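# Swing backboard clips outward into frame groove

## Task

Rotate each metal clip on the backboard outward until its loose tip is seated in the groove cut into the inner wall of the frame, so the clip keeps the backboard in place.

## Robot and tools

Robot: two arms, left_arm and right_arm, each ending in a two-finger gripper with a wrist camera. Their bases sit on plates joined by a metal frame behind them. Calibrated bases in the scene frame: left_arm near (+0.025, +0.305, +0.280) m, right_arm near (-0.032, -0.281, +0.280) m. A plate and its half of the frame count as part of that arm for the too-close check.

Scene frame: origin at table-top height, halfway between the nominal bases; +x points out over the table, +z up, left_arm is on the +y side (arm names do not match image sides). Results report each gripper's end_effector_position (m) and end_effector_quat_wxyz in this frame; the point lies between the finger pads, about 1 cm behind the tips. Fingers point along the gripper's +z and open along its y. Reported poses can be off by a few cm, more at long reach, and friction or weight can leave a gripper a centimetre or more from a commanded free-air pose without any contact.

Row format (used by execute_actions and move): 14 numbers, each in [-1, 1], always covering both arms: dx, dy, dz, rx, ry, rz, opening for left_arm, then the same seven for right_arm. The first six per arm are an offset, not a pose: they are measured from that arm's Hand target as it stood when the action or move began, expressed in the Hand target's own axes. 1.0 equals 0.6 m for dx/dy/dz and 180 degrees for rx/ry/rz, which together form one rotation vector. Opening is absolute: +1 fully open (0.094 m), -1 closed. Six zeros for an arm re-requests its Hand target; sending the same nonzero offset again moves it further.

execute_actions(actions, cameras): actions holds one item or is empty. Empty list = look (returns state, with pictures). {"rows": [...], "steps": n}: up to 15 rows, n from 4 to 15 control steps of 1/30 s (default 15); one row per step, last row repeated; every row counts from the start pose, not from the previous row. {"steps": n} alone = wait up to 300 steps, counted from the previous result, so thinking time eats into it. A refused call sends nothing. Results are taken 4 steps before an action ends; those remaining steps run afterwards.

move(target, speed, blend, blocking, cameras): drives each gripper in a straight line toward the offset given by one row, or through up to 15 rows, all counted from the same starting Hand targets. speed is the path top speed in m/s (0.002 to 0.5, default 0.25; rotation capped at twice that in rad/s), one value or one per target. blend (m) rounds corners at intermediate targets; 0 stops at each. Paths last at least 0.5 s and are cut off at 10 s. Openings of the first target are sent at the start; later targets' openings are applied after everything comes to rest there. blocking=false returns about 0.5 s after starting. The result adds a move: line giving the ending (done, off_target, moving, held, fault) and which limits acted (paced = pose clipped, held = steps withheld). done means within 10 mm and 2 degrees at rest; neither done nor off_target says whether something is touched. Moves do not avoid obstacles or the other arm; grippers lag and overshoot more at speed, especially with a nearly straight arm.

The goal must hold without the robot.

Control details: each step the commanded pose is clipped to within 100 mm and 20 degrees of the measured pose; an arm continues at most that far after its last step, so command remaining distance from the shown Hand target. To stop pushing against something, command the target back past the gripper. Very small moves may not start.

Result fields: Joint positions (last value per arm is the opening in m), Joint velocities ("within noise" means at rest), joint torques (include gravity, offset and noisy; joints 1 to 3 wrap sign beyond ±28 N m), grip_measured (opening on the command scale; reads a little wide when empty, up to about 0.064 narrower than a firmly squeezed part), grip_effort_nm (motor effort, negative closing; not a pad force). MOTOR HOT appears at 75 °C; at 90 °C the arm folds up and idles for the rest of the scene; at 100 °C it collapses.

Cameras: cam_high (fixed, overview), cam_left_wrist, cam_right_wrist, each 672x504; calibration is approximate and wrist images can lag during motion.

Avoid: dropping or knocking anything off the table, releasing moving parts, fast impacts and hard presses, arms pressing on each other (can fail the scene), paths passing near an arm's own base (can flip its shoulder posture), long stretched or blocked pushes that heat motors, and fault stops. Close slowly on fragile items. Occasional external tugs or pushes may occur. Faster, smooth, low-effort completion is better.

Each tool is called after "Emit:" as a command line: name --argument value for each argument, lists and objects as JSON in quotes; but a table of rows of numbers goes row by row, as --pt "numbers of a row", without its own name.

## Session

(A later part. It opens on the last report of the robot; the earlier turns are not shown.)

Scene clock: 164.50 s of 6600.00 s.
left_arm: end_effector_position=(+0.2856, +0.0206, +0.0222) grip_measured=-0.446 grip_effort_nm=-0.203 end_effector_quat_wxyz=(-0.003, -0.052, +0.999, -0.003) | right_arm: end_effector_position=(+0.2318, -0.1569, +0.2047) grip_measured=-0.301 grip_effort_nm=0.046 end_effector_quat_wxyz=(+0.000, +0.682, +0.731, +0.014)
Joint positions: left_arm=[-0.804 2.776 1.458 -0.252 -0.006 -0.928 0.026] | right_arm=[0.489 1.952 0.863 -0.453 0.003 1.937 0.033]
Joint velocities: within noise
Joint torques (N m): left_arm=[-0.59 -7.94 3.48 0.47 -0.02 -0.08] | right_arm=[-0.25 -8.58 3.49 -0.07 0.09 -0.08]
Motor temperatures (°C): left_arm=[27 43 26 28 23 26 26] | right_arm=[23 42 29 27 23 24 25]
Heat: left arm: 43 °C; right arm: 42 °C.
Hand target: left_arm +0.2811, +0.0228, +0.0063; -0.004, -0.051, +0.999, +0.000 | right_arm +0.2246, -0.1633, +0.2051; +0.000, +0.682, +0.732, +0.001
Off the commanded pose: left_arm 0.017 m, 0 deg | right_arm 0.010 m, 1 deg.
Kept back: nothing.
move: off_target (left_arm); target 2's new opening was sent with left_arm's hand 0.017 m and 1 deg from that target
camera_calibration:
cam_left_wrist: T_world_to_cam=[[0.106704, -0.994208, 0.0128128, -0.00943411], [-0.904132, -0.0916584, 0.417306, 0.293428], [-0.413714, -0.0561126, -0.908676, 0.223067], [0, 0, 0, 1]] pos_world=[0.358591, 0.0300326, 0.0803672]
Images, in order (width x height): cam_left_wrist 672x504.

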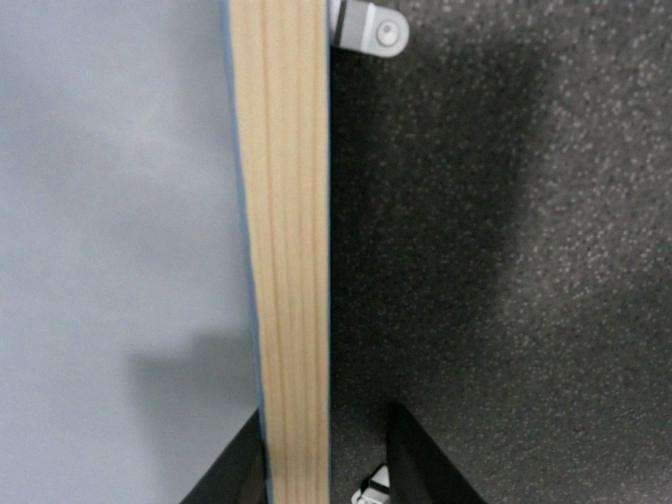

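Emit:
move --pt "0 0 0 0 0 0 -0.55 0 0 0 0 0 0 -0.3" --pt "0 0 0 0 0 0 -0.62 0 0 0 0 0 0 -0.3" --speed 0.05 --cameras '["cam_left_wrist"]'

Emit:
zoom_image --camera "cam_left_wrist" --region '[300, 380, 500, 500]'

Scene clock: 167.00 s of 6600.00 s.
left_arm: end_effector_position=(+0.2851, +0.0240, +0.0222) grip_measured=-0.615 grip_effort_nm=-0.212 end_effector_quat_wxyz=(-0.003, -0.052, +0.999, +0.004) | right_arm: end_effector_position=(+0.2318, -0.1569, +0.2047) grip_measured=-0.301 grip_effort_nm=0.037 end_effector_quat_wxyz=(+0.000, +0.682, +0.731, +0.014)
Joint positions: left_arm=[-0.803 2.776 1.458 -0.264 -0.015 -0.928 0.018] | right_arm=[0.489 1.952 0.863 -0.453 0.003 1.937 0.033]
Joint velocities: within noise
Joint torques (N m): left_arm=[-0.61 -7.95 3.43 0.55 0.08 -0.07] | right_arm=[-0.12 -8.65 3.58 -0.02 0.1 -0.07]
Motor temperatures (°C): left_arm=[27 42 26 28 23 26 26] | right_arm=[23 42 29 27 23 24 25]
Heat: left arm: 42 °C; right arm: 42 °C.
Hand target: left_arm +0.2811, +0.0228, +0.0063; -0.004, -0.051, +0.999, +0.000 | right_arm +0.2246, -0.1633, +0.2051; +0.000, +0.682, +0.732, +0.001
Off the commanded pose: left_arm 0.016 m, 1 deg | right_arm 0.010 m, 1 deg.
Kept back: nothing.
move: off_target (left_arm); target 2's new opening was sent with left_arm's hand 0.016 m and 0 deg from that target
camera_calibration:
cam_left_wrist: T_world_to_cam=[[0.107269, -0.994228, -0.00184044, -0.00583641], [-0.903633, -0.0982663, 0.416884, 0.29329], [-0.414658, -0.0430557, -0.908958, 0.223009], [0, 0, 0, 1]] pos_world=[0.358125, 0.0326196, 0.0804277]
Images, in order (width x height): cam_left_wrist 672x504.

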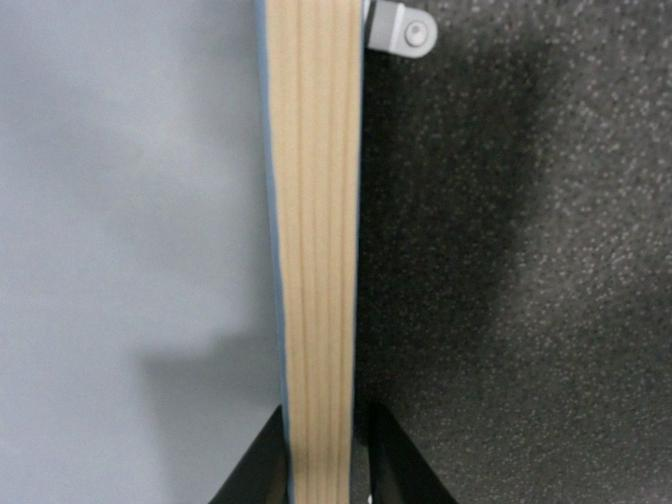

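Scaled by 2.520 from the camera's 672x504 image, which has a finer 960x720 frame.

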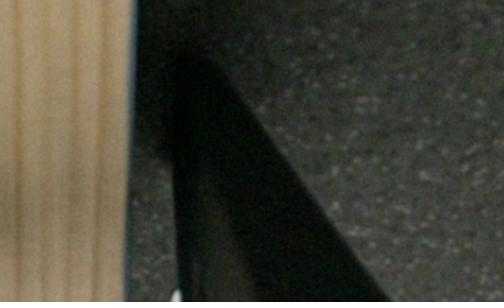

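Emit:
move --pt "0 0 0 0 0 0 -0.3 0 0 0 0 0 0 -0.3" --pt "0 0 -0.08 0 0 0 -0.3 0 0 0 0 0 0 -0.3" --speed 0.15 --cameras '["cam_left_wrist"]'

Emit:
zoom_image --camera "cam_left_wrist" --region '[260, 360, 460, 500]'

Scene clock: 168.80 s of 6600.00 s.
left_arm: end_effector_position=(+0.2833, +0.0255, +0.0467) grip_measured=-0.303 grip_effort_nm=0.168 end_effector_quat_wxyz=(-0.003, -0.052, +0.999, +0.002) | right_arm: end_effector_position=(+0.2318, -0.1569, +0.2047) grip_measured=-0.301 grip_effort_nm=0.042 end_effector_quat_wxyz=(+0.000, +0.682, +0.731, +0.014)
Joint positions: left_arm=[-0.803 2.688 1.397 -0.286 -0.011 -0.928 0.033] | right_arm=[0.489 1.952 0.863 -0.453 0.003 1.937 0.033]
Joint velocities: left_arm=[-0.012 0.002 0.012 0.022 -0.154 0.037 0.001] | right_arm=[within noise]
Joint torques (N m): left_arm=[-0.72 -13.91 2.15 0.08 0.04 -0.09] | right_arm=[-0.32 -8.62 3.59 -0.07 0.09 -0.09]
Motor temperatures (°C): left_arm=[27 42 26 28 23 26 26] | right_arm=[23 42 29 27 23 24 25]
Heat: left arm: 42 °C; right arm: 42 °C.
Hand target: left_arm +0.2816, +0.0229, +0.0544; -0.004, -0.052, +0.999, +0.000 | right_arm +0.2246, -0.1633, +0.2051; +0.000, +0.682, +0.732, +0.001
Off the commanded pose: left_arm 0.008 m, 0 deg | right_arm 0.010 m, 1 deg.
Kept back: nothing.
move: done
camera_calibration:
cam_left_wrist: T_world_to_cam=[[0.107355, -0.994214, 0.00357501, -0.004387], [-0.903764, -0.096088, 0.417106, 0.281601], [-0.41435, -0.0480093, -0.908851, 0.244636], [0, 0, 0, 1]] pos_world=[0.356337, 0.0344417, 0.104896]
Images, in order (width x height): cam_left_wrist 672x504.

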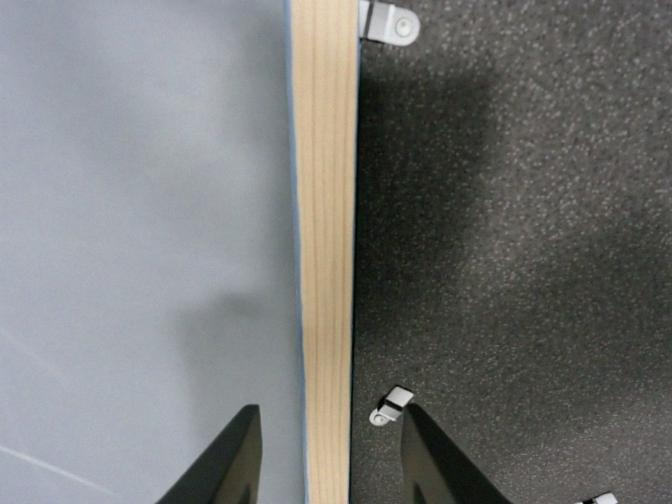

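Scaled by 2.520 from the camera's 672x504 image, which has a finer 960x720 frame.

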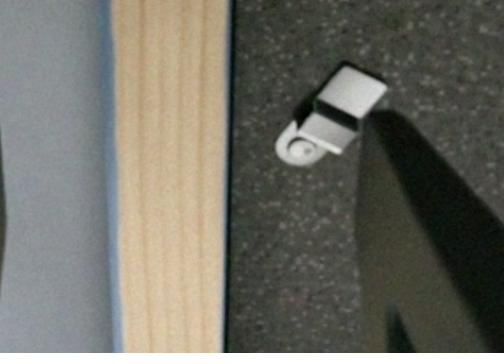

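Emit:
move --pt "-0.0102 0.0007 0.0 0 0 0.186 0.1 0 0 0 0 0 0 -0.3" --speed 0.2 --cameras '["cam_left_wrist"]'

Scene clock: 171.67 s of 6600.00 s.
left_arm: end_effector_position=(+0.2811, +0.0278, +0.0467) grip_measured=+0.097 grip_effort_nm=0.168 end_effector_quat_wxyz=(-0.009, +0.236, +0.972, +0.004) | right_arm: end_effector_position=(+0.2318, -0.1569, +0.2047) grip_measured=-0.301 grip_effort_nm=0.042 end_effector_quat_wxyz=(+0.000, +0.682, +0.731, +0.014)
Joint positions: left_arm=[-0.803 2.688 1.397 -0.299 -0.011 -0.346 0.052] | right_arm=[0.489 1.952 0.863 -0.453 0.003 1.937 0.033]
Joint velocities: within noise
Joint torques (N m): left_arm=[0.35 -13.31 3.43 0.07 0.03 0.03] | right_arm=[-0.27 -8.65 3.45 -0.05 0.11 -0.04]
Motor temperatures (°C): left_arm=[27 43 26 28 23 26 26] | right_arm=[23 42 29 27 23 24 25]
Heat: left arm: 43 °C; right arm: 42 °C.
Hand target: left_arm +0.2876, +0.0240, +0.0543; -0.004, +0.238, +0.971, -0.001 | right_arm +0.2246, -0.1633, +0.2051; +0.000, +0.682, +0.732, +0.001
Off the commanded pose: left_arm 0.011 m, 1 deg | right_arm 0.010 m, 1 deg.
Kept back: nothing.
move: off_target (left_arm)
camera_calibration:
cam_left_wrist: T_world_to_cam=[[-0.456355, -0.889792, 0.00314929, 0.153714], [-0.803036, 0.413379, 0.429244, 0.236749], [-0.38324, 0.193359, -0.903183, 0.228145], [0, 0, 0, 1]] pos_world=[0.3477, -0.00520735, 0.10395]
Images, in order (width x height): cam_left_wrist 672x504.

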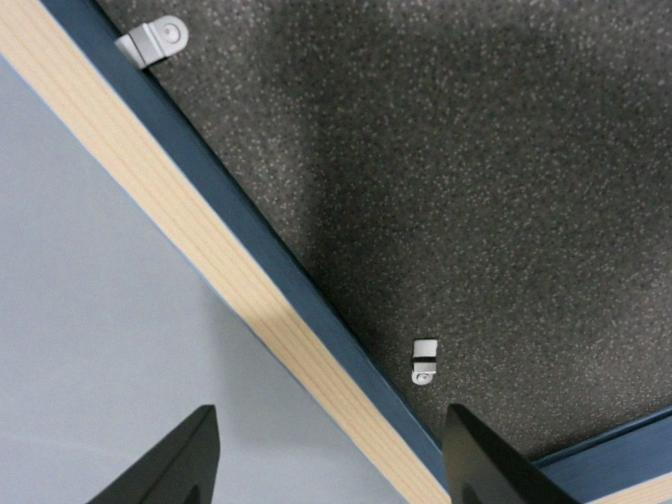

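Emit:
move --pt "-0.0152 -0.0080 0.0155 0 0 0 0.25 0 0 0 0 0 0 -0.3" --speed 0.15 --cameras '["cam_left_wrist"]'

Scene clock: 173.07 s of 6600.00 s.
left_arm: end_effector_position=(+0.2941, +0.0138, +0.0493) grip_measured=+0.247 grip_effort_nm=0.168 end_effector_quat_wxyz=(+0.003, +0.237, +0.971, -0.003) | right_arm: end_effector_position=(+0.2318, -0.1569, +0.2047) grip_measured=-0.301 grip_effort_nm=0.042 end_effector_quat_wxyz=(+0.000, +0.682, +0.731, +0.014)
Joint positions: left_arm=[-0.803 2.704 1.461 -0.32 -0.011 -0.344 0.059] | right_arm=[0.489 1.952 0.863 -0.453 0.003 1.937 0.033]
Joint velocities: within noise
Joint torques (N m): left_arm=[0.05 -10.52 4.21 0.12 0.04 -0.01] | right_arm=[-0.28 -8.57 3.49 -0.02 0.09 -0.07]
Motor temperatures (°C): left_arm=[27 43 26 28 23 26 26] | right_arm=[23 42 29 27 23 24 25]
Heat: left arm: 43 °C; right arm: 42 °C.
Hand target: left_arm +0.2934, +0.0155, +0.0449; -0.004, +0.238, +0.971, -0.001 | right_arm +0.2246, -0.1633, +0.2051; +0.000, +0.682, +0.732, +0.001
Off the commanded pose: left_arm 0.005 m, 1 deg | right_arm 0.010 m, 1 deg.
Kept back: nothing.
move: done
camera_calibration:
cam_left_wrist: T_world_to_cam=[[-0.45854, -0.888584, 0.0126594, 0.147341], [-0.809978, 0.423753, 0.405425, 0.255002], [-0.365618, 0.17565, -0.914041, 0.233767], [0, 0, 0, 1]] pos_world=[0.359578, -0.018194, 0.108423]
Images, in order (width x height): cam_left_wrist 672x504.

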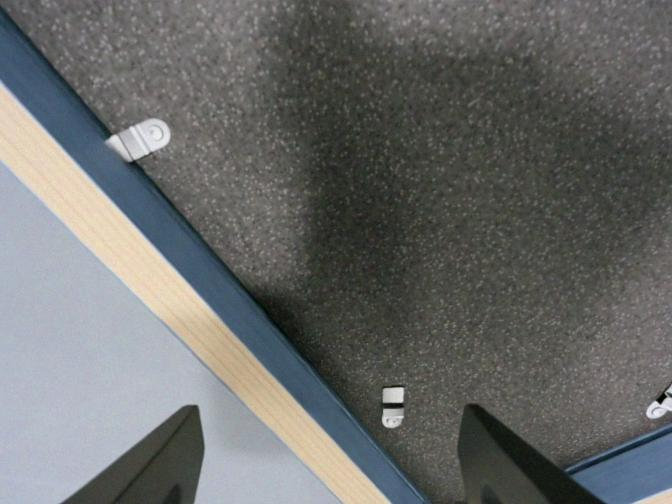

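Emit:
move --pt "0.0062 0.0025 0.030 0 0 0 0.25 0 0 0 0 0 0 -0.3" --speed 0.1 --cameras '["cam_left_wrist"]'

Scene clock: 174.30 s of 6600.00 s.
left_arm: end_effector_position=(+0.2860, +0.0222, +0.0306) grip_measured=+0.247 grip_effort_nm=0.164 end_effector_quat_wxyz=(-0.009, +0.238, +0.971, +0.005) | right_arm: end_effector_position=(+0.2318, -0.1569, +0.2047) grip_measured=-0.301 grip_effort_nm=0.046 end_effector_quat_wxyz=(+0.000, +0.682, +0.731, +0.014)
Joint positions: left_arm=[-0.803 2.757 1.467 -0.303 -0.011 -0.344 0.059] | right_arm=[0.489 1.952 0.863 -0.453 0.003 1.937 0.033]
Joint velocities: within noise
Joint torques (N m): left_arm=[0.13 -10.61 4.08 0.3 0.03 0.01] | right_arm=[-0.27 -8.57 3.36 -0.06 0.13 -0.04]
Motor temperatures (°C): left_arm=[27 43 26 28 23 26 26] | right_arm=[23 42 29 27 23 24 25]
Heat: left arm: 43 °C; right arm: 42 °C.
Hand target: left_arm +0.2907, +0.0185, +0.0269; -0.004, +0.238, +0.971, -0.001 | right_arm +0.2246, -0.1633, +0.2051; +0.000, +0.682, +0.732, +0.001
Off the commanded pose: left_arm 0.007 m, 1 deg | right_arm 0.010 m, 1 deg.
Kept back: nothing.
move: done
camera_calibration:
cam_left_wrist: T_world_to_cam=[[-0.458745, -0.888564, 0.00268177, 0.151671], [-0.801461, 0.415075, 0.43055, 0.249432], [-0.383684, 0.195363, -0.902563, 0.216585], [0, 0, 0, 1]] pos_world=[0.352589, -0.0110762, 0.087682]
Images, in order (width x height): cam_left_wrist 672x504.

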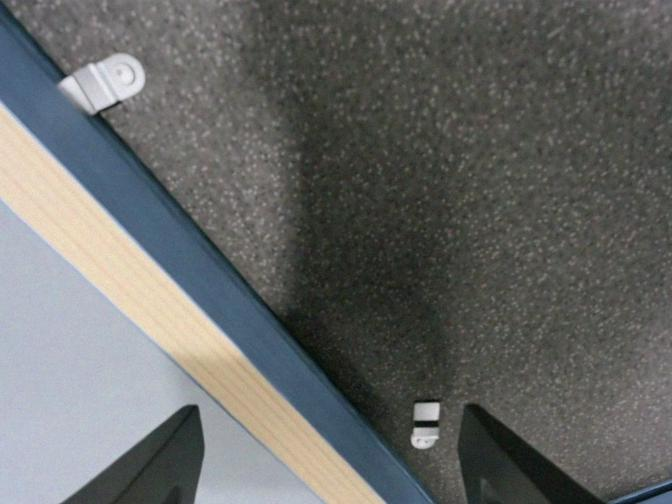

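Emit:
move --pt "-0.0130 -0.0035 -0.004 0 0 0 0.25 0 0 0 0 0 0 -0.3" --speed 0.1 --cameras '["cam_left_wrist"]'

Scene clock: 175.23 s of 6600.00 s.
left_arm: end_effector_position=(+0.2951, +0.0128, +0.0336) grip_measured=+0.247 grip_effort_nm=0.164 end_effector_quat_wxyz=(+0.000, +0.237, +0.971, -0.001) | right_arm: end_effector_position=(+0.2318, -0.1569, +0.2047) grip_measured=-0.301 grip_effort_nm=0.042 end_effector_quat_wxyz=(+0.000, +0.682, +0.731, +0.014)
Joint positions: left_arm=[-0.802 2.762 1.506 -0.315 -0.011 -0.344 0.059] | right_arm=[0.489 1.952 0.863 -0.453 0.003 1.937 0.033]
Joint velocities: within noise
Joint torques (N m): left_arm=[0.14 -10.56 4.52 0.16 0.04 0.03] | right_arm=[-0.23 -8.64 3.55 -0.04 0.09 -0.09]
Motor temperatures (°C): left_arm=[27 43 26 28 23 26 26] | right_arm=[23 42 29 27 23 24 25]
Heat: left arm: 43 °C; right arm: 42 °C.
Hand target: left_arm +0.2966, +0.0129, +0.0294; -0.004, +0.238, +0.971, -0.001 | right_arm +0.2246, -0.1633, +0.2051; +0.000, +0.682, +0.732, +0.001
Off the commanded pose: left_arm 0.005 m, 0 deg | right_arm 0.010 m, 1 deg.
Kept back: nothing.
move: done
camera_calibration:
cam_left_wrist: T_world_to_cam=[[-0.457898, -0.888949, 0.0099349, 0.147062], [-0.808023, 0.420821, 0.412322, 0.261788], [-0.370714, 0.180773, -0.910984, 0.22133], [0, 0, 0, 1]] pos_world=[0.36092, -0.0194453, 0.0922266]
Images, in order (width x height): cam_left_wrist 672x504.

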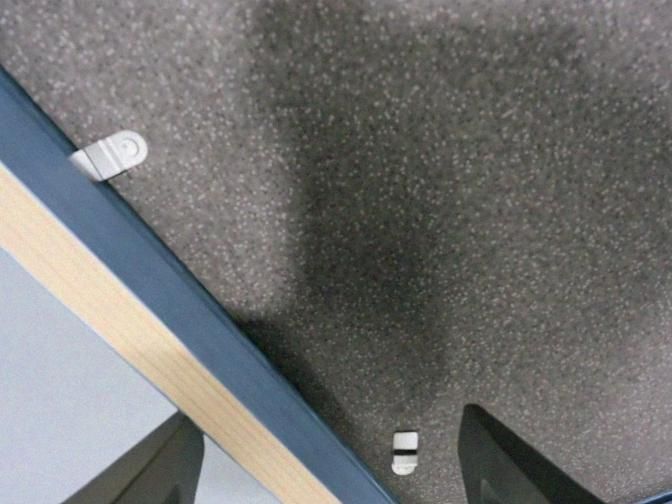

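Emit:
move --pt "0.0145 0.0035 0.006 0 0 0 0.25 0 0 0 0 0 0 -0.3" --speed 0.1 --cameras '["cam_left_wrist"]'

Scene clock: 176.17 s of 6600.00 s.
left_arm: end_effector_position=(+0.2927, +0.0154, +0.0317) grip_measured=+0.247 grip_effort_nm=0.159 end_effector_quat_wxyz=(-0.001, +0.237, +0.971, -0.001) | right_arm: end_effector_position=(+0.2318, -0.1569, +0.2047) grip_measured=-0.301 grip_effort_nm=0.051 end_effector_quat_wxyz=(+0.000, +0.682, +0.731, +0.014)
Joint positions: left_arm=[-0.802 2.762 1.491 -0.302 -0.011 -0.344 0.059] | right_arm=[0.489 1.952 0.863 -0.453 0.003 1.937 0.033]
Joint velocities: within noise
Joint torques (N m): left_arm=[-0.03 -11 2.22 0.34 0.04 0] | right_arm=[-0.34 -8.66 3.51 -0.07 0.09 -0.07]
Motor temperatures (°C): left_arm=[27 43 26 28 23 26 26] | right_arm=[23 42 29 27 23 24 25]
Heat: left arm: 43 °C; right arm: 42 °C.
Hand target: left_arm +0.2897, +0.0189, +0.0258; -0.004, +0.238, +0.971, -0.001 | right_arm +0.2246, -0.1633, +0.2051; +0.000, +0.682, +0.732, +0.001
Off the commanded pose: left_arm 0.007 m, 0 deg | right_arm 0.010 m, 1 deg.
Kept back: nothing.
move: done
camera_calibration:
cam_left_wrist: T_world_to_cam=[[-0.457906, -0.888951, 0.00941652, 0.148265], [-0.807585, 0.420376, 0.41363, 0.2594], [-0.371656, 0.181799, -0.910396, 0.218485], [0, 0, 0, 1]] pos_world=[0.35858, -0.016966, 0.0902157]
Images, in order (width x height): cam_left_wrist 672x504.

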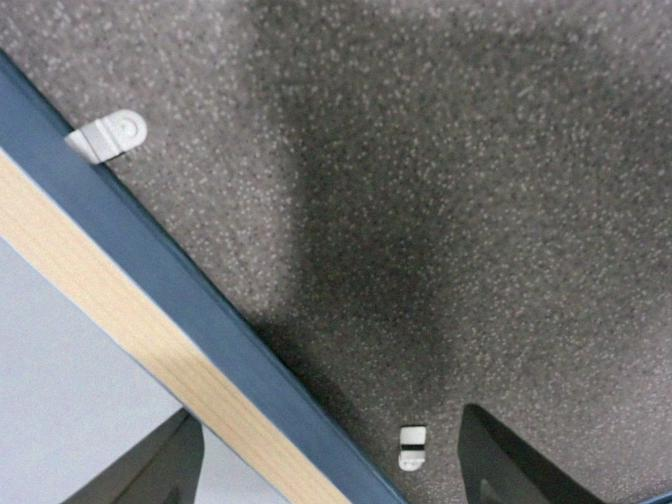

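Emit:
move --pt "0.0 0.0 0.012 0 0 0 0.4 0 0 0 0 0 0 -0.3" --speed 0.08 --cameras '["cam_left_wrist"]'

Emit:
zoom_image --camera "cam_left_wrist" --region '[130, 340, 530, 500]'

Scene clock: 177.13 s of 6600.00 s.
left_arm: end_effector_position=(+0.2896, +0.0185, +0.0241) grip_measured=+0.397 grip_effort_nm=0.164 end_effector_quat_wxyz=(-0.004, +0.237, +0.971, +0.001) | right_arm: end_effector_position=(+0.2318, -0.1569, +0.2047) grip_measured=-0.301 grip_effort_nm=0.046 end_effector_quat_wxyz=(+0.000, +0.682, +0.731, +0.014)
Joint positions: left_arm=[-0.802 2.782 1.491 -0.289 -0.011 -0.344 0.066] | right_arm=[0.489 1.952 0.863 -0.453 0.003 1.937 0.033]
Joint velocities: within noise
Joint torques (N m): left_arm=[-0.01 -10.66 3.1 0.31 0.04 0] | right_arm=[-0.29 -8.68 3.38 -0.03 0.11 -0.06]
Motor temperatures (°C): left_arm=[27 43 26 28 23 26 26] | right_arm=[23 42 29 27 23 24 25]
Heat: left arm: 43 °C; right arm: 42 °C.
Hand target: left_arm +0.2896, +0.0190, +0.0185; -0.004, +0.238, +0.971, -0.001 | right_arm +0.2246, -0.1633, +0.2051; +0.000, +0.682, +0.732, +0.001
Off the commanded pose: left_arm 0.005 m, 0 deg | right_arm 0.010 m, 1 deg.
Kept back: nothing.
move: done
camera_calibration:
cam_left_wrist: T_world_to_cam=[[-0.457957, -0.888948, 0.00682479, 0.149812], [-0.805377, 0.41813, 0.420161, 0.258013], [-0.376355, 0.186919, -0.907424, 0.210961], [0, 0, 0, 1]] pos_world=[0.355802, -0.0141404, 0.0820018]
Images, in order (width x height): cam_left_wrist 672x504.

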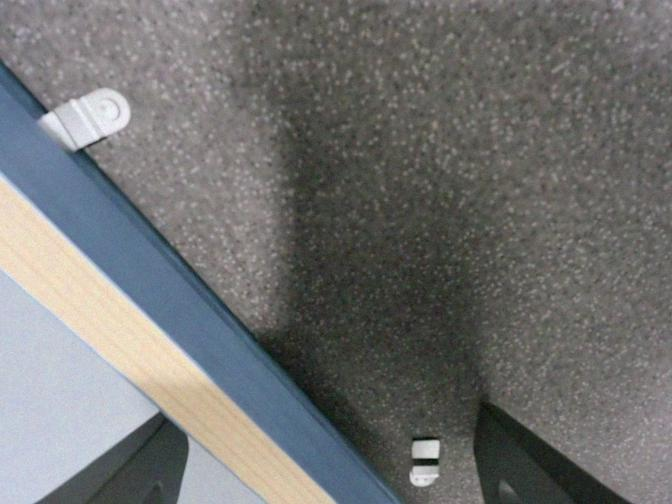

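Scaled by 1.260 from the camera's 672x504 image, which has a finer 960x720 frame.

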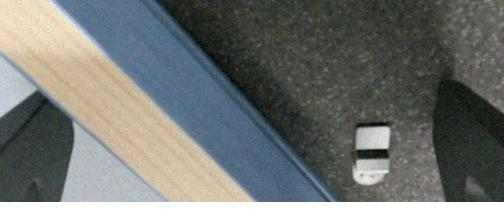

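Emit:
move --pt "0.0 0.0 0.002 0 0 0 0.1 0 0 0 0 0 0 -0.3" --pt "0.0 0.0 0.002 0 0 0 -0.1 0 0 0 0 0 0 -0.3" --speed 0.08 --cameras '["cam_left_wrist"]'

Emit:
zoom_image --camera "cam_left_wrist" --region '[130, 340, 530, 500]'

Scene clock: 179.27 s of 6600.00 s.
left_arm: end_effector_position=(+0.2906, +0.0189, +0.0238) grip_measured=-0.097 grip_effort_nm=-0.134 end_effector_quat_wxyz=(-0.003, +0.237, +0.972, +0.002) | right_arm: end_effector_position=(+0.2318, -0.1569, +0.2047) grip_measured=-0.301 grip_effort_nm=0.037 end_effector_quat_wxyz=(+0.000, +0.682, +0.731, +0.014)
Joint positions: left_arm=[-0.801 2.783 1.491 -0.286 -0.014 -0.344 0.042] | right_arm=[0.489 1.952 0.863 -0.453 0.003 1.937 0.033]
Joint velocities: within noise
Joint torques (N m): left_arm=[-0.06 -10.4 3.26 0.32 0.07 0.01] | right_arm=[-0.13 -8.75 3.4 -0.04 0.01 -0.05]
Motor temperatures (°C): left_arm=[27 42 26 28 23 26 26] | right_arm=[23 42 29 27 23 24 25]
Heat: left arm: 42 °C; right arm: 42 °C.
Hand target: left_arm +0.2897, +0.0189, +0.0174; -0.004, +0.238, +0.971, -0.001 | right_arm +0.2246, -0.1633, +0.2051; +0.000, +0.682, +0.732, +0.001
Off the commanded pose: left_arm 0.007 m, 0 deg | right_arm 0.010 m, 1 deg.
Kept back: nothing.
move: done
camera_calibration:
cam_left_wrist: T_world_to_cam=[[-0.456954, -0.889477, 0.00495694, 0.150314], [-0.807216, 0.417021, 0.417727, 0.25935], [-0.373625, 0.18688, -0.908559, 0.210212], [0, 0, 0, 1]] pos_world=[0.356578, -0.0137384, 0.0819071]
Images, in order (width x height): cam_left_wrist 672x504.

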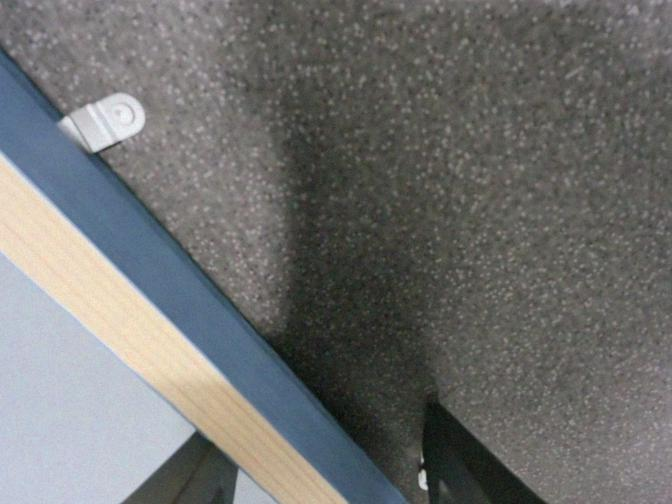

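Scaled by 1.260 from the camera's 672x504 image, which has a finer 960x720 frame.

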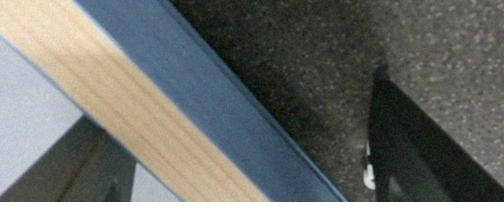

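Emit:
move --pt "0.0 0.0 0 0 0 0 0.4 0 0 0 0 0 0 -0.3" --pt "0.0 0.0 0.025 0 0 0 0.4 0 0 0 0 0 0 -0.3" --speed 0.08 --cameras '["cam_left_wrist"]'

Emit:
zoom_image --camera "cam_left_wrist" --region '[130, 340, 530, 500]'

Scene clock: 181.10 s of 6600.00 s.
left_arm: end_effector_position=(+0.2921, +0.0135, +0.0217) grip_measured=+0.397 grip_effort_nm=0.168 end_effector_quat_wxyz=(-0.003, +0.238, +0.971, -0.007) | right_arm: end_effector_position=(+0.2318, -0.1569, +0.2047) grip_measured=-0.301 grip_effort_nm=0.042 end_effector_quat_wxyz=(+0.000, +0.682, +0.731, +0.014)
Joint positions: left_arm=[-0.801 2.795 1.511 -0.285 0 -0.341 0.066] | right_arm=[0.489 1.952 0.863 -0.453 0.003 1.937 0.033]
Joint velocities: within noise
Joint torques (N m): left_arm=[-0.06 -7.5 3.74 0.52 -0.09 -0.01] | right_arm=[-0.21 -8.65 3.58 -0.08 0.08 -0.05]
Motor temperatures (°C): left_arm=[27 42 26 28 23 26 26] | right_arm=[23 42 29 27 23 24 25]
Heat: left arm: 42 °C; right arm: 42 °C.
Hand target: left_arm +0.2896, +0.0189, +0.0024; -0.004, +0.238, +0.971, -0.001 | right_arm +0.2246, -0.1633, +0.2051; +0.000, +0.682, +0.732, +0.001
Off the commanded pose: left_arm 0.020 m, 1 deg | right_arm 0.010 m, 1 deg.
Kept back: nothing.
move: off_target (left_arm)
camera_calibration:
cam_left_wrist: T_world_to_cam=[[-0.459136, -0.88811, 0.0213469, 0.146505], [-0.804457, 0.425843, 0.414134, 0.262853], [-0.376887, 0.172971, -0.909965, 0.211051], [0, 0, 0, 1]] pos_world=[0.358262, -0.0183277, 0.0800653]
Images, in order (width x height): cam_left_wrist 672x504.

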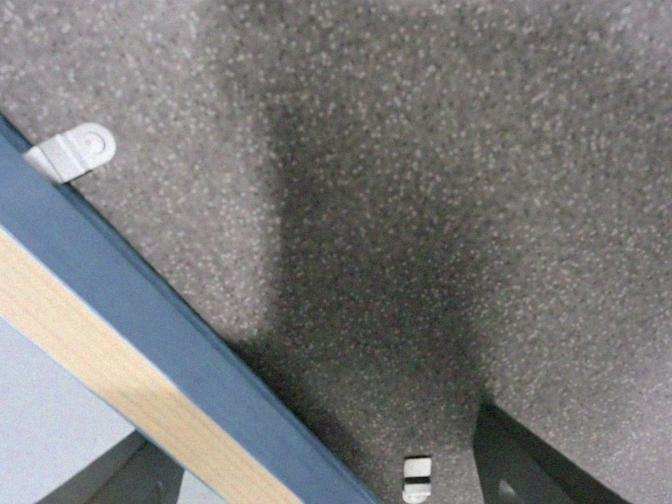

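Scaled by 1.260 from the camera's 672x504 image, which has a finer 960x720 frame.

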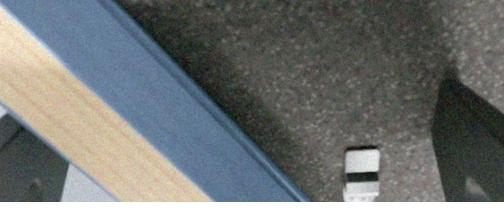

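Emit:
move --pt "0.0 0.0 0 0 0 0 0.15 0 0 0 0 0 0 -0.3" --pt "0.0 0.0 0 0 0 0 0.0 0 0 0 0 0 0 -0.3" --speed 0.05 --cameras '["cam_left_wrist"]'

Emit:
zoom_image --camera "cam_left_wrist" --region '[130, 340, 530, 500]'

Emit:
move --pt "0.0 0.0 0 0 0 0 -0.15 0 0 0 0 0 0 -0.3" --pt "0.0 0.0 0 0 0 0 -0.2 0 0 0 0 0 0 -0.3" --speed 0.05 --cameras '["cam_left_wrist"]'

Emit:
zoom_image --camera "cam_left_wrist" --region '[130, 340, 530, 500]'

Scene clock: 183.33 s of 6600.00 s.
left_arm: end_effector_position=(+0.2936, +0.0161, +0.0218) grip_measured=+0.004 grip_effort_nm=-0.183 end_effector_quat_wxyz=(-0.005, +0.233, +0.972, -0.006) | right_arm: end_effector_position=(+0.2318, -0.1569, +0.2047) grip_measured=-0.301 grip_effort_nm=0.037 end_effector_quat_wxyz=(+0.000, +0.682, +0.731, +0.014)
Joint positions: left_arm=[-0.793 2.795 1.512 -0.291 0.002 -0.342 0.047] | right_arm=[0.489 1.952 0.863 -0.453 0.003 1.937 0.033]
Joint velocities: within noise
Joint torques (N m): left_arm=[-0.68 -7.5 3.66 0.55 -0.1 0] | right_arm=[-0.34 -8.7 3.51 0 0.11 -0.08]
Motor temperatures (°C): left_arm=[27 42 26 28 23 26 26] | right_arm=[23 42 29 27 23 24 25]
Heat: left arm: 42 °C; right arm: 42 °C.
Hand target: left_arm +0.2896, +0.0188, +0.0025; -0.004, +0.238, +0.971, -0.001 | right_arm +0.2246, -0.1633, +0.2051; +0.000, +0.682, +0.732, +0.001
Off the commanded pose: left_arm 0.020 m, 1 deg | right_arm 0.010 m, 1 deg.
Kept back: nothing.
move: off_target (left_arm); target 2's new opening was sent with left_arm's hand 0.020 m and 1 deg from that target
camera_calibration:
cam_left_wrist: T_world_to_cam=[[-0.450949, -0.892301, 0.0210708, 0.147201], [-0.806373, 0.417416, 0.418959, 0.263456], [-0.382633, 0.171938, -0.907761, 0.212953], [0, 0, 0, 1]] pos_world=[0.360306, -0.0152376, 0.0798312]
Images, in order (width x height): cam_left_wrist 672x504.

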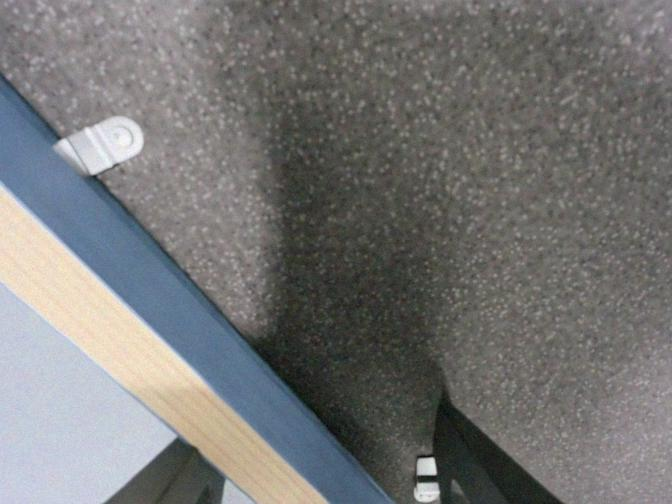

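Scaled by 1.260 from the camera's 672x504 image, which has a finer 960x720 frame.

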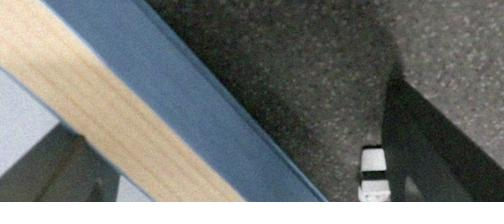

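Scene clock: 185.23 s of 6600.00 s.
left_arm: end_effector_position=(+0.2944, +0.0194, +0.0220) grip_measured=-0.195 grip_effort_nm=-0.227 end_effector_quat_wxyz=(-0.007, +0.231, +0.973, +0.000) | right_arm: end_effector_position=(+0.2318, -0.1569, +0.2047) grip_measured=-0.301 grip_effort_nm=0.042 end_effector_quat_wxyz=(+0.000, +0.682, +0.731, +0.014)
Joint positions: left_arm=[-0.789 2.795 1.514 -0.301 -0.006 -0.342 0.038] | right_arm=[0.489 1.952 0.863 -0.453 0.003 1.937 0.033]
Joint velocities: within noise
Joint torques (N m): left_arm=[-0.96 -7.53 3.52 0.63 -0.03 0] | right_arm=[-0.31 -8.73 3.58 -0.04 0.12 -0.04]
Motor temperatures (°C): left_arm=[27 42 26 28 23 26 26] | right_arm=[23 42 29 27 23 24 25]
Heat: left arm: 42 °C; right arm: 42 °C.
Hand target: left_arm +0.2897, +0.0189, +0.0024; -0.004, +0.238, +0.971, -0.001 | right_arm +0.2246, -0.1633, +0.2051; +0.000, +0.682, +0.732, +0.001
Off the commanded pose: left_arm 0.020 m, 1 deg | right_arm 0.010 m, 1 deg.
Kept back: nothing.
move: off_target (left_arm); target 2's new opening was sent with left_arm's hand 0.020 m and 1 deg from that target
camera_calibration:
cam_left_wrist: T_world_to_cam=[[-0.447346, -0.894293, 0.0110334, 0.149684], [-0.807918, 0.409369, 0.423893, 0.263227], [-0.383601, 0.180713, -0.905645, 0.212951], [0, 0, 0, 1]] pos_world=[0.361315, -0.0123788, 0.0796266]
Images, in order (width x height): cam_left_wrist 672x504.

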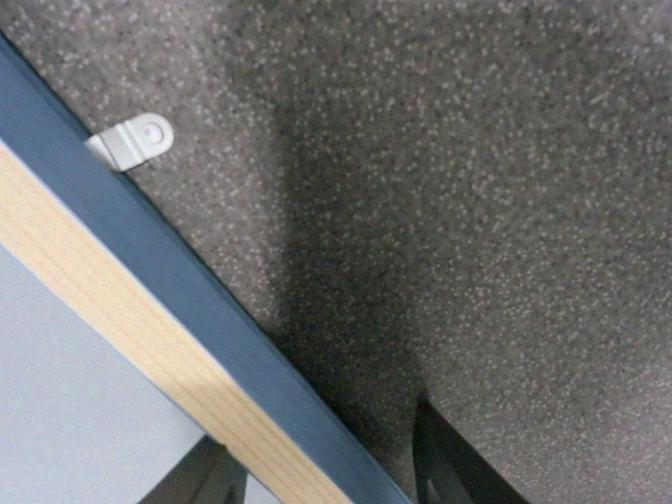

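Scaled by 1.260 from the camera's 672x504 image, which has a finer 960x720 frame.

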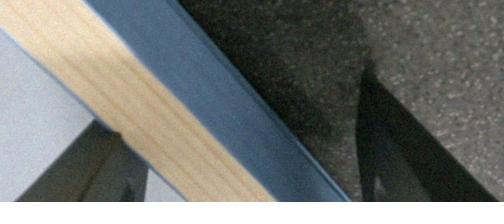

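Emit:
move --pt "0.0 0.0 0 0 0 0 -0.35 0 0 0 0 0 0 -0.3" --speed 0.05 --cameras '["cam_left_wrist"]'

Emit:
zoom_image --camera "cam_left_wrist" --region '[230, 340, 530, 504]'

Scene clock: 186.63 s of 6600.00 s.
left_arm: end_effector_position=(+0.2951, +0.0218, +0.0220) grip_measured=-0.345 grip_effort_nm=-0.222 end_effector_quat_wxyz=(-0.007, +0.230, +0.973, +0.004) | right_arm: end_effector_position=(+0.2318, -0.1569, +0.2047) grip_measured=-0.301 grip_effort_nm=0.046 end_effector_quat_wxyz=(+0.000, +0.682, +0.731, +0.014)
Joint positions: left_arm=[-0.787 2.795 1.514 -0.306 -0.014 -0.343 0.031] | right_arm=[0.489 1.952 0.863 -0.453 0.003 1.937 0.033]
Joint velocities: within noise
Joint torques (N m): left_arm=[-1.11 -7.56 3.48 0.68 0.07 0] | right_arm=[-0.21 -8.51 3.52 -0.06 0.1 -0.05]
Motor temperatures (°C): left_arm=[27 41 26 29 23 26 26] | right_arm=[23 42 29 27 23 24 25]
Heat: left arm: 41 °C; right arm: 42 °C.
Hand target: left_arm +0.2897, +0.0189, +0.0024; -0.004, +0.238, +0.971, -0.001 | right_arm +0.2246, -0.1633, +0.2051; +0.000, +0.682, +0.732, +0.001
Off the commanded pose: left_arm 0.021 m, 1 deg | right_arm 0.010 m, 1 deg.
Kept back: nothing.
move: off_target (left_arm)
camera_calibration:
cam_left_wrist: T_world_to_cam=[[-0.445475, -0.895293, 0.00167525, 0.151857], [-0.809662, 0.403664, 0.426031, 0.263336], [-0.382099, 0.18843, -0.904707, 0.212126], [0, 0, 0, 1]] pos_world=[0.361915, -0.0103137, 0.0794685]
Images, in order (width x height): cam_left_wrist 672x504.

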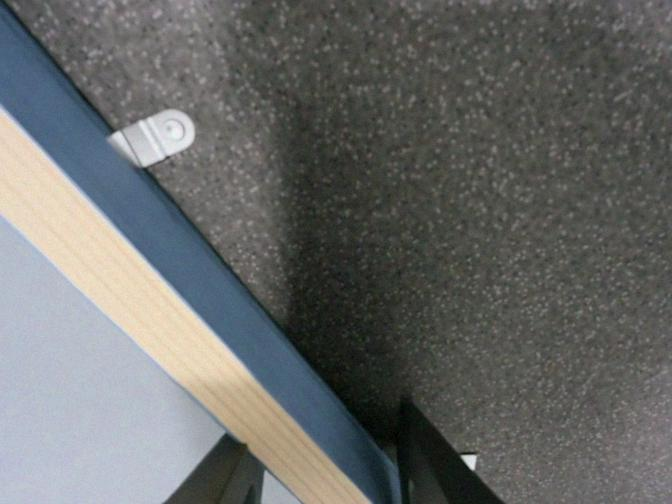

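Scaled by 1.680 from the camera's 672x504 image, which has a finer 960x720 frame.

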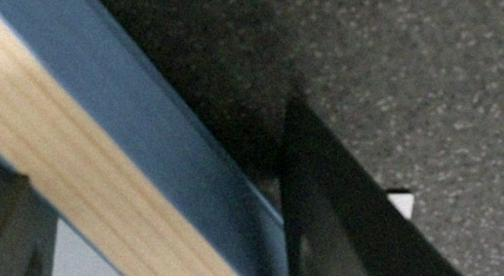

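Emit:
move --pt "0.0 0.0 0 0 0 0 0.3 0 0 0 0 0 0 -0.3" --pt "0.0 0.0 -0.08 0 0 0 0 0 0 0 0 0 0 -0.3" --pt "0.0 0.0 -0.08 0 0 -0.186 0 0 0 0 0 0 0 -0.3" --speed 0.2 --cameras '["cam_left_wrist"]'

Scene clock: 194.23 s of 6600.00 s.
left_arm: end_effector_position=(+0.2898, +0.0227, +0.0412) grip_measured=+0.003 grip_effort_nm=-0.120 end_effector_quat_wxyz=(-0.005, -0.048, +0.999, +0.004) | right_arm: end_effector_position=(+0.2318, -0.1569, +0.2047) grip_measured=-0.301 grip_effort_nm=0.046 end_effector_quat_wxyz=(+0.000, +0.682, +0.731, +0.014)
Joint positions: left_arm=[-0.795 2.722 1.45 -0.313 -0.011 -0.912 0.047] | right_arm=[0.489 1.952 0.863 -0.453 0.003 1.937 0.033]
Joint velocities: within noise
Joint torques (N m): left_arm=[-0.61 -14.46 2.26 0.09 0.03 -0.13] | right_arm=[-0.12 -8.68 3.45 -0.08 0.09 -0.05]
Motor temperatures (°C): left_arm=[27 42 26 29 23 26 26] | right_arm=[23 42 29 27 23 24 25]
Heat: left arm: 42 °C; right arm: 42 °C.
Hand target: left_arm +0.2899, +0.0190, +0.0503; -0.004, -0.051, +0.999, +0.000 | right_arm +0.2246, -0.1633, +0.2051; +0.000, +0.682, +0.732, +0.001
Off the commanded pose: left_arm 0.010 m, 1 deg | right_arm 0.010 m, 1 deg.
Kept back: nothing.
move: done
camera_calibration:
cam_left_wrist: T_world_to_cam=[[0.0996911, -0.995018, -0.00109477, -0.00542629], [-0.902328, -0.0908681, 0.421364, 0.288817], [-0.419364, -0.0410184, -0.906891, 0.243451], [0, 0, 0, 1]] pos_world=[0.363243, 0.030831, 0.0990807]
Images, in order (width x height): cam_left_wrist 672x504.

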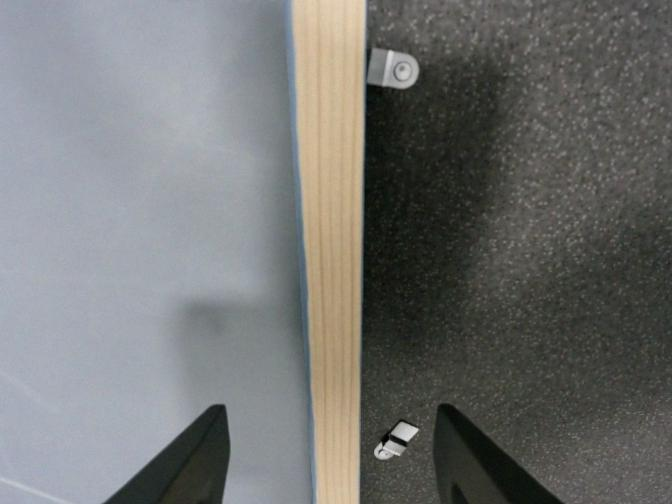

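Emit:
move --pt "0.0118 -0.0172 0.0133 0 0 0 0 0 0 0 0 0 0 -0.3" --speed 0.15 --cameras '["cam_left_wrist"]'

Scene clock: 196.03 s of 6600.00 s.
left_arm: end_effector_position=(+0.2832, +0.0110, +0.0426) grip_measured=+0.003 grip_effort_nm=-0.120 end_effector_quat_wxyz=(-0.003, -0.048, +0.999, +0.000) | right_arm: end_effector_position=(+0.2318, -0.1569, +0.2047) grip_measured=-0.301 grip_effort_nm=0.042 end_effector_quat_wxyz=(+0.000, +0.682, +0.731, +0.014)
Joint positions: left_arm=[-0.827 2.722 1.46 -0.314 -0.01 -0.943 0.047] | right_arm=[0.489 1.952 0.863 -0.453 0.003 1.937 0.033]
Joint velocities: within noise
Joint torques (N m): left_arm=[-0.43 -11.43 4.22 0.1 0.02 -0.11] | right_arm=[-0.23 -8.51 3.4 -0.07 0.09 -0.07]
Motor temperatures (°C): left_arm=[27 43 26 29 23 26 26] | right_arm=[23 42 29 27 23 24 25]
Heat: left arm: 43 °C; right arm: 42 °C.
Hand target: left_arm +0.2839, +0.0080, +0.0424; -0.004, -0.051, +0.999, +0.000 | right_arm +0.2246, -0.1633, +0.2051; +0.000, +0.682, +0.732, +0.001
Off the commanded pose: left_arm 0.003 m, 0 deg | right_arm 0.010 m, 1 deg.
Kept back: nothing.
move: done
camera_calibration:
cam_left_wrist: T_world_to_cam=[[0.0986646, -0.9951, 0.00640757, -0.0164255], [-0.90462, -0.0870067, 0.417245, 0.281956], [-0.414643, -0.0469637, -0.908772, 0.240212], [0, 0, 0, 1]] pos_world=[0.356286, 0.0194683, 0.100759]
Images, in order (width x height): cam_left_wrist 672x504.

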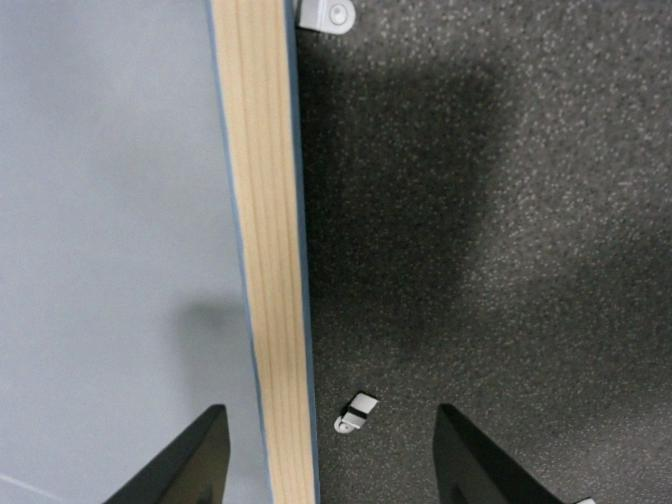

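Emit:
move --pt "0.0070 0.0092 0.0395 0 0 0 0 0 0 0 0 0 0 -0.3" --speed 0.1 --cameras '["cam_left_wrist"]'

Scene clock: 197.07 s of 6600.00 s.
left_arm: end_effector_position=(+0.2775, +0.0169, +0.0237) grip_measured=+0.003 grip_effort_nm=-0.110 end_effector_quat_wxyz=(-0.007, -0.049, +0.999, +0.004) | right_arm: end_effector_position=(+0.2318, -0.1569, +0.2047) grip_measured=-0.301 grip_effort_nm=0.046 end_effector_quat_wxyz=(+0.000, +0.682, +0.731, +0.014)
Joint positions: left_arm=[-0.827 2.774 1.463 -0.277 -0.008 -0.945 0.047] | right_arm=[0.489 1.952 0.863 -0.453 0.003 1.937 0.033]
Joint velocities: within noise
Joint torques (N m): left_arm=[-0.44 -10.32 3.9 0.3 0.01 -0.12] | right_arm=[-0.34 -8.58 3.4 -0.07 0.07 -0.05]
Motor temperatures (°C): left_arm=[27 43 26 29 23 26 26] | right_arm=[23 42 29 27 23 24 25]
Heat: left arm: 43 °C; right arm: 42 °C.
Hand target: left_arm +0.2790, +0.0129, +0.0189; -0.004, -0.052, +0.999, +0.000 | right_arm +0.2246, -0.1633, +0.2051; +0.000, +0.682, +0.732, +0.001
Off the commanded pose: left_arm 0.006 m, 1 deg | right_arm 0.010 m, 1 deg.
Kept back: nothing.
move: done
camera_calibration:
cam_left_wrist: T_world_to_cam=[[0.100814, -0.994903, -0.00232344, -0.0102646], [-0.900653, -0.0922553, 0.424633, 0.283966], [-0.422683, -0.0407164, -0.905362, 0.223048], [0, 0, 0, 1]] pos_world=[0.351068, 0.0250668, 0.0813343]
Images, in order (width x height): cam_left_wrist 672x504.

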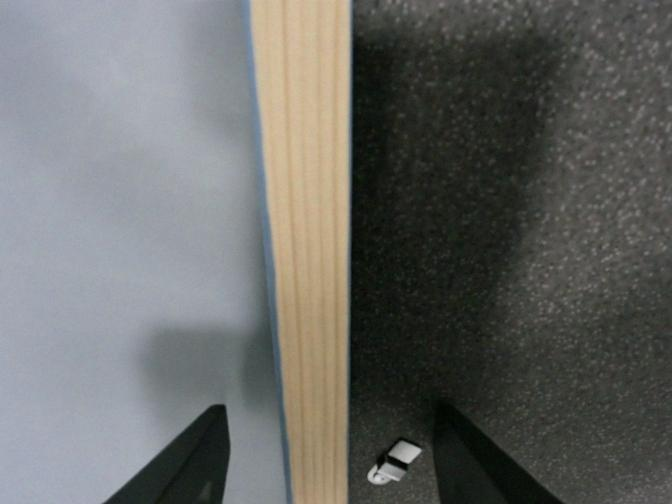

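Emit:
move --pt "0.0035 0.0035 0.013 0 0 0 0 0 0 0 0 0 0 -0.3" --speed 0.05 --cameras '["cam_left_wrist"]'

Scene clock: 198.00 s of 6600.00 s.
left_arm: end_effector_position=(+0.2778, +0.0165, +0.0229) grip_measured=+0.003 grip_effort_nm=-0.115 end_effector_quat_wxyz=(-0.006, -0.049, +0.999, +0.003) | right_arm: end_effector_position=(+0.2318, -0.1569, +0.2047) grip_measured=-0.301 grip_effort_nm=0.042 end_effector_quat_wxyz=(+0.000, +0.682, +0.731, +0.014)
Joint positions: left_arm=[-0.827 2.776 1.463 -0.272 -0.008 -0.946 0.047] | right_arm=[0.489 1.952 0.863 -0.453 0.003 1.937 0.033]
Joint velocities: within noise
Joint torques (N m): left_arm=[-0.53 -8.76 3.69 0.46 0 -0.12] | right_arm=[-0.21 -8.68 3.32 -0.05 0.08 -0.06]
Motor temperatures (°C): left_arm=[27 42 26 28 23 26 26] | right_arm=[23 42 29 27 23 24 25]
Heat: left arm: 42 °C; right arm: 42 °C.
Hand target: left_arm +0.2766, +0.0149, +0.0110; -0.004, -0.051, +0.999, +0.000 | right_arm +0.2246, -0.1633, +0.2051; +0.000, +0.682, +0.732, +0.001
Off the commanded pose: left_arm 0.012 m, 1 deg | right_arm 0.010 m, 1 deg.
Kept back: nothing.
move: off_target (left_arm)
camera_calibration:
cam_left_wrist: T_world_to_cam=[[0.101237, -0.994862, 0.000150776, -0.0108293], [-0.901471, -0.0916697, 0.42302, 0.284821], [-0.420833, -0.0429613, -0.90612, 0.22193], [0, 0, 0, 1]] pos_world=[0.35125, 0.0248702, 0.080612]
Images, in order (width x height): cam_left_wrist 672x504.

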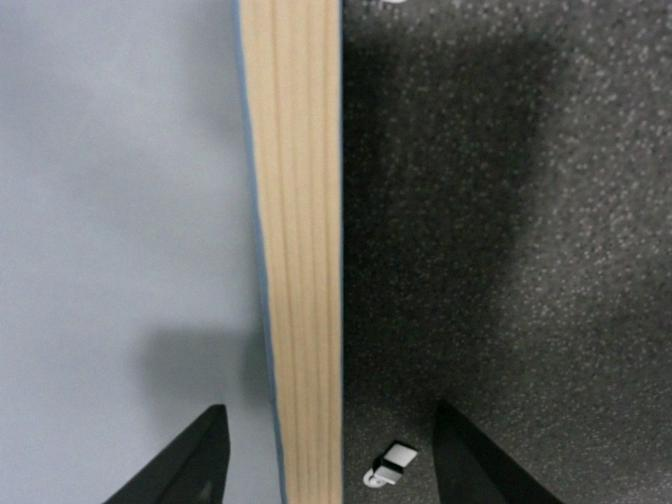

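Emit:
move --pt "0 0 0 0 0 0 -0.3 0 0 0 0 0 0 -0.3" --speed 0.05 --cameras '["cam_left_wrist"]'

Emit:
zoom_image --camera "cam_left_wrist" --region '[230, 340, 530, 504]'

Emit:
move --pt "0 0 0 0 0 0 -0.45 0 0 0 0 0 0 -0.3" --speed 0.05 --cameras '["cam_left_wrist"]'

Emit:
zoom_image --camera "cam_left_wrist" --region '[230, 340, 530, 504]'

Scene clock: 198.93 s of 6600.00 s.
left_arm: end_effector_position=(+0.2790, +0.0132, +0.0227) grip_measured=-0.297 grip_effort_nm=-0.120 end_effector_quat_wxyz=(-0.005, -0.049, +0.999, -0.004) | right_arm: end_effector_position=(+0.2317, -0.1569, +0.2047) grip_measured=-0.301 grip_effort_nm=0.042 end_effector_quat_wxyz=(+0.000, +0.682, +0.731, +0.013)
Joint positions: left_arm=[-0.827 2.777 1.463 -0.258 -0.001 -0.946 0.033] | right_arm=[0.489 1.952 0.863 -0.454 0.003 1.937 0.033]
Joint velocities: within noise
Joint torques (N m): left_arm=[-0.53 -8.81 3.73 0.36 -0.06 -0.12] | right_arm=[-0.06 -8.53 3.47 -0.04 0.1 -0.06]
Motor temperatures (°C): left_arm=[27 42 26 28 23 26 26] | right_arm=[23 42 29 27 23 24 25]
Heat: left arm: 42 °C; right arm: 42 °C.
Hand target: left_arm +0.2766, +0.0148, +0.0110; -0.004, -0.051, +0.999, +0.000 | right_arm +0.2245, -0.1633, +0.2051; +0.000, +0.682, +0.732, +0.000
Off the commanded pose: left_arm 0.012 m, 1 deg | right_arm 0.010 m, 1 deg.
Kept back: nothing.
move: off_target (left_arm)
camera_calibration:
cam_left_wrist: T_world_to_cam=[[0.101437, -0.994725, 0.0152225, -0.0146416], [-0.90289, -0.0856255, 0.421258, 0.286016], [-0.417732, -0.0564754, -0.906813, 0.221484], [0, 0, 0, 1]] pos_world=[0.352247, 0.0224343, 0.0805808]
Images, in order (width x height): cam_left_wrist 672x504.

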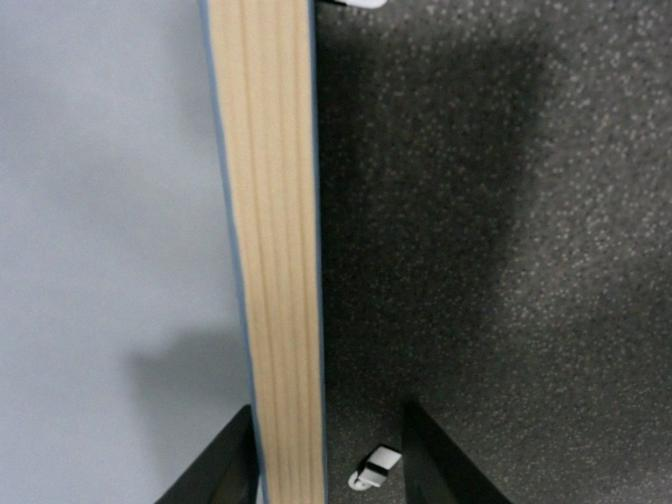

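Scaled by 1.680 from the camera's 672x504 image, which has a finer 960x720 frame.

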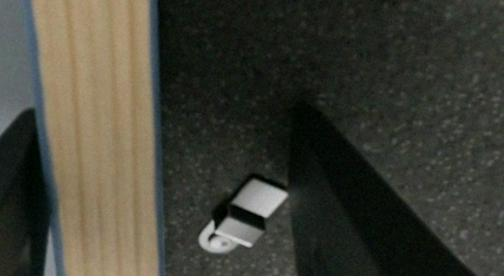

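Scene clock: 199.63 s of 6600.00 s.
left_arm: end_effector_position=(+0.2790, +0.0132, +0.0228) grip_measured=-0.446 grip_effort_nm=-0.173 end_effector_quat_wxyz=(-0.005, -0.050, +0.999, -0.004) | right_arm: end_effector_position=(+0.2317, -0.1569, +0.2047) grip_measured=-0.301 grip_effort_nm=0.042 end_effector_quat_wxyz=(+0.000, +0.682, +0.731, +0.013)
Joint positions: left_arm=[-0.827 2.777 1.464 -0.259 -0.001 -0.947 0.026] | right_arm=[0.489 1.952 0.863 -0.454 0.003 1.937 0.033]
Joint velocities: within noise
Joint torques (N m): left_arm=[-0.51 -8.8 3.71 0.36 -0.07 -0.11] | right_arm=[-0.36 -8.7 3.63 0 0.08 -0.03]
Motor temperatures (°C): left_arm=[27 42 26 28 23 26 26] | right_arm=[23 42 29 27 23 24 25]
Heat: left arm: 42 °C; right arm: 42 °C.
Hand target: left_arm +0.2767, +0.0148, +0.0110; -0.004, -0.051, +0.999, +0.000 | right_arm +0.2245, -0.1633, +0.2051; +0.000, +0.682, +0.732, +0.000
Off the commanded pose: left_arm 0.012 m, 1 deg | right_arm 0.010 m, 1 deg.
Kept back: nothing.
move: off_target (left_arm)
camera_calibration:
cam_left_wrist: T_world_to_cam=[[0.102953, -0.994575, 0.0148967, -0.0150511], [-0.902646, -0.0871247, 0.421472, 0.285939], [-0.417887, -0.0568384, -0.906719, 0.221569], [0, 0, 0, 1]] pos_world=[0.352242, 0.0225365, 0.0806102]
Images, in order (width x height): cam_left_wrist 672x504.

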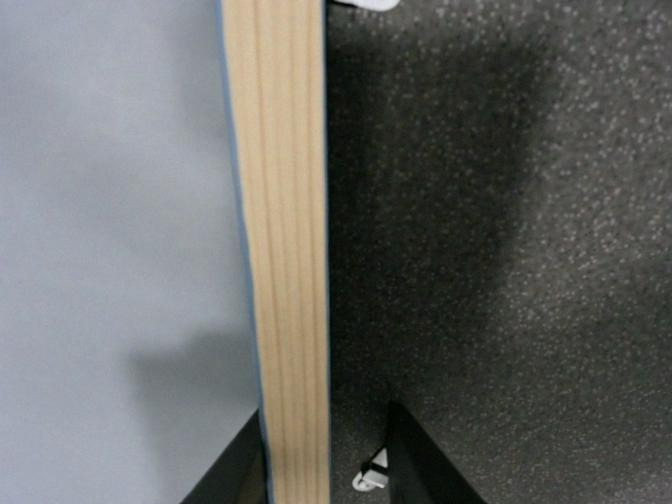

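Scaled by 1.680 from the camera's 672x504 image, which has a finer 960x720 frame.

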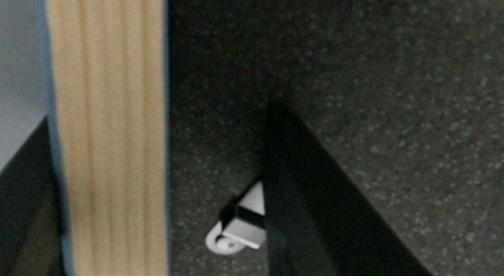

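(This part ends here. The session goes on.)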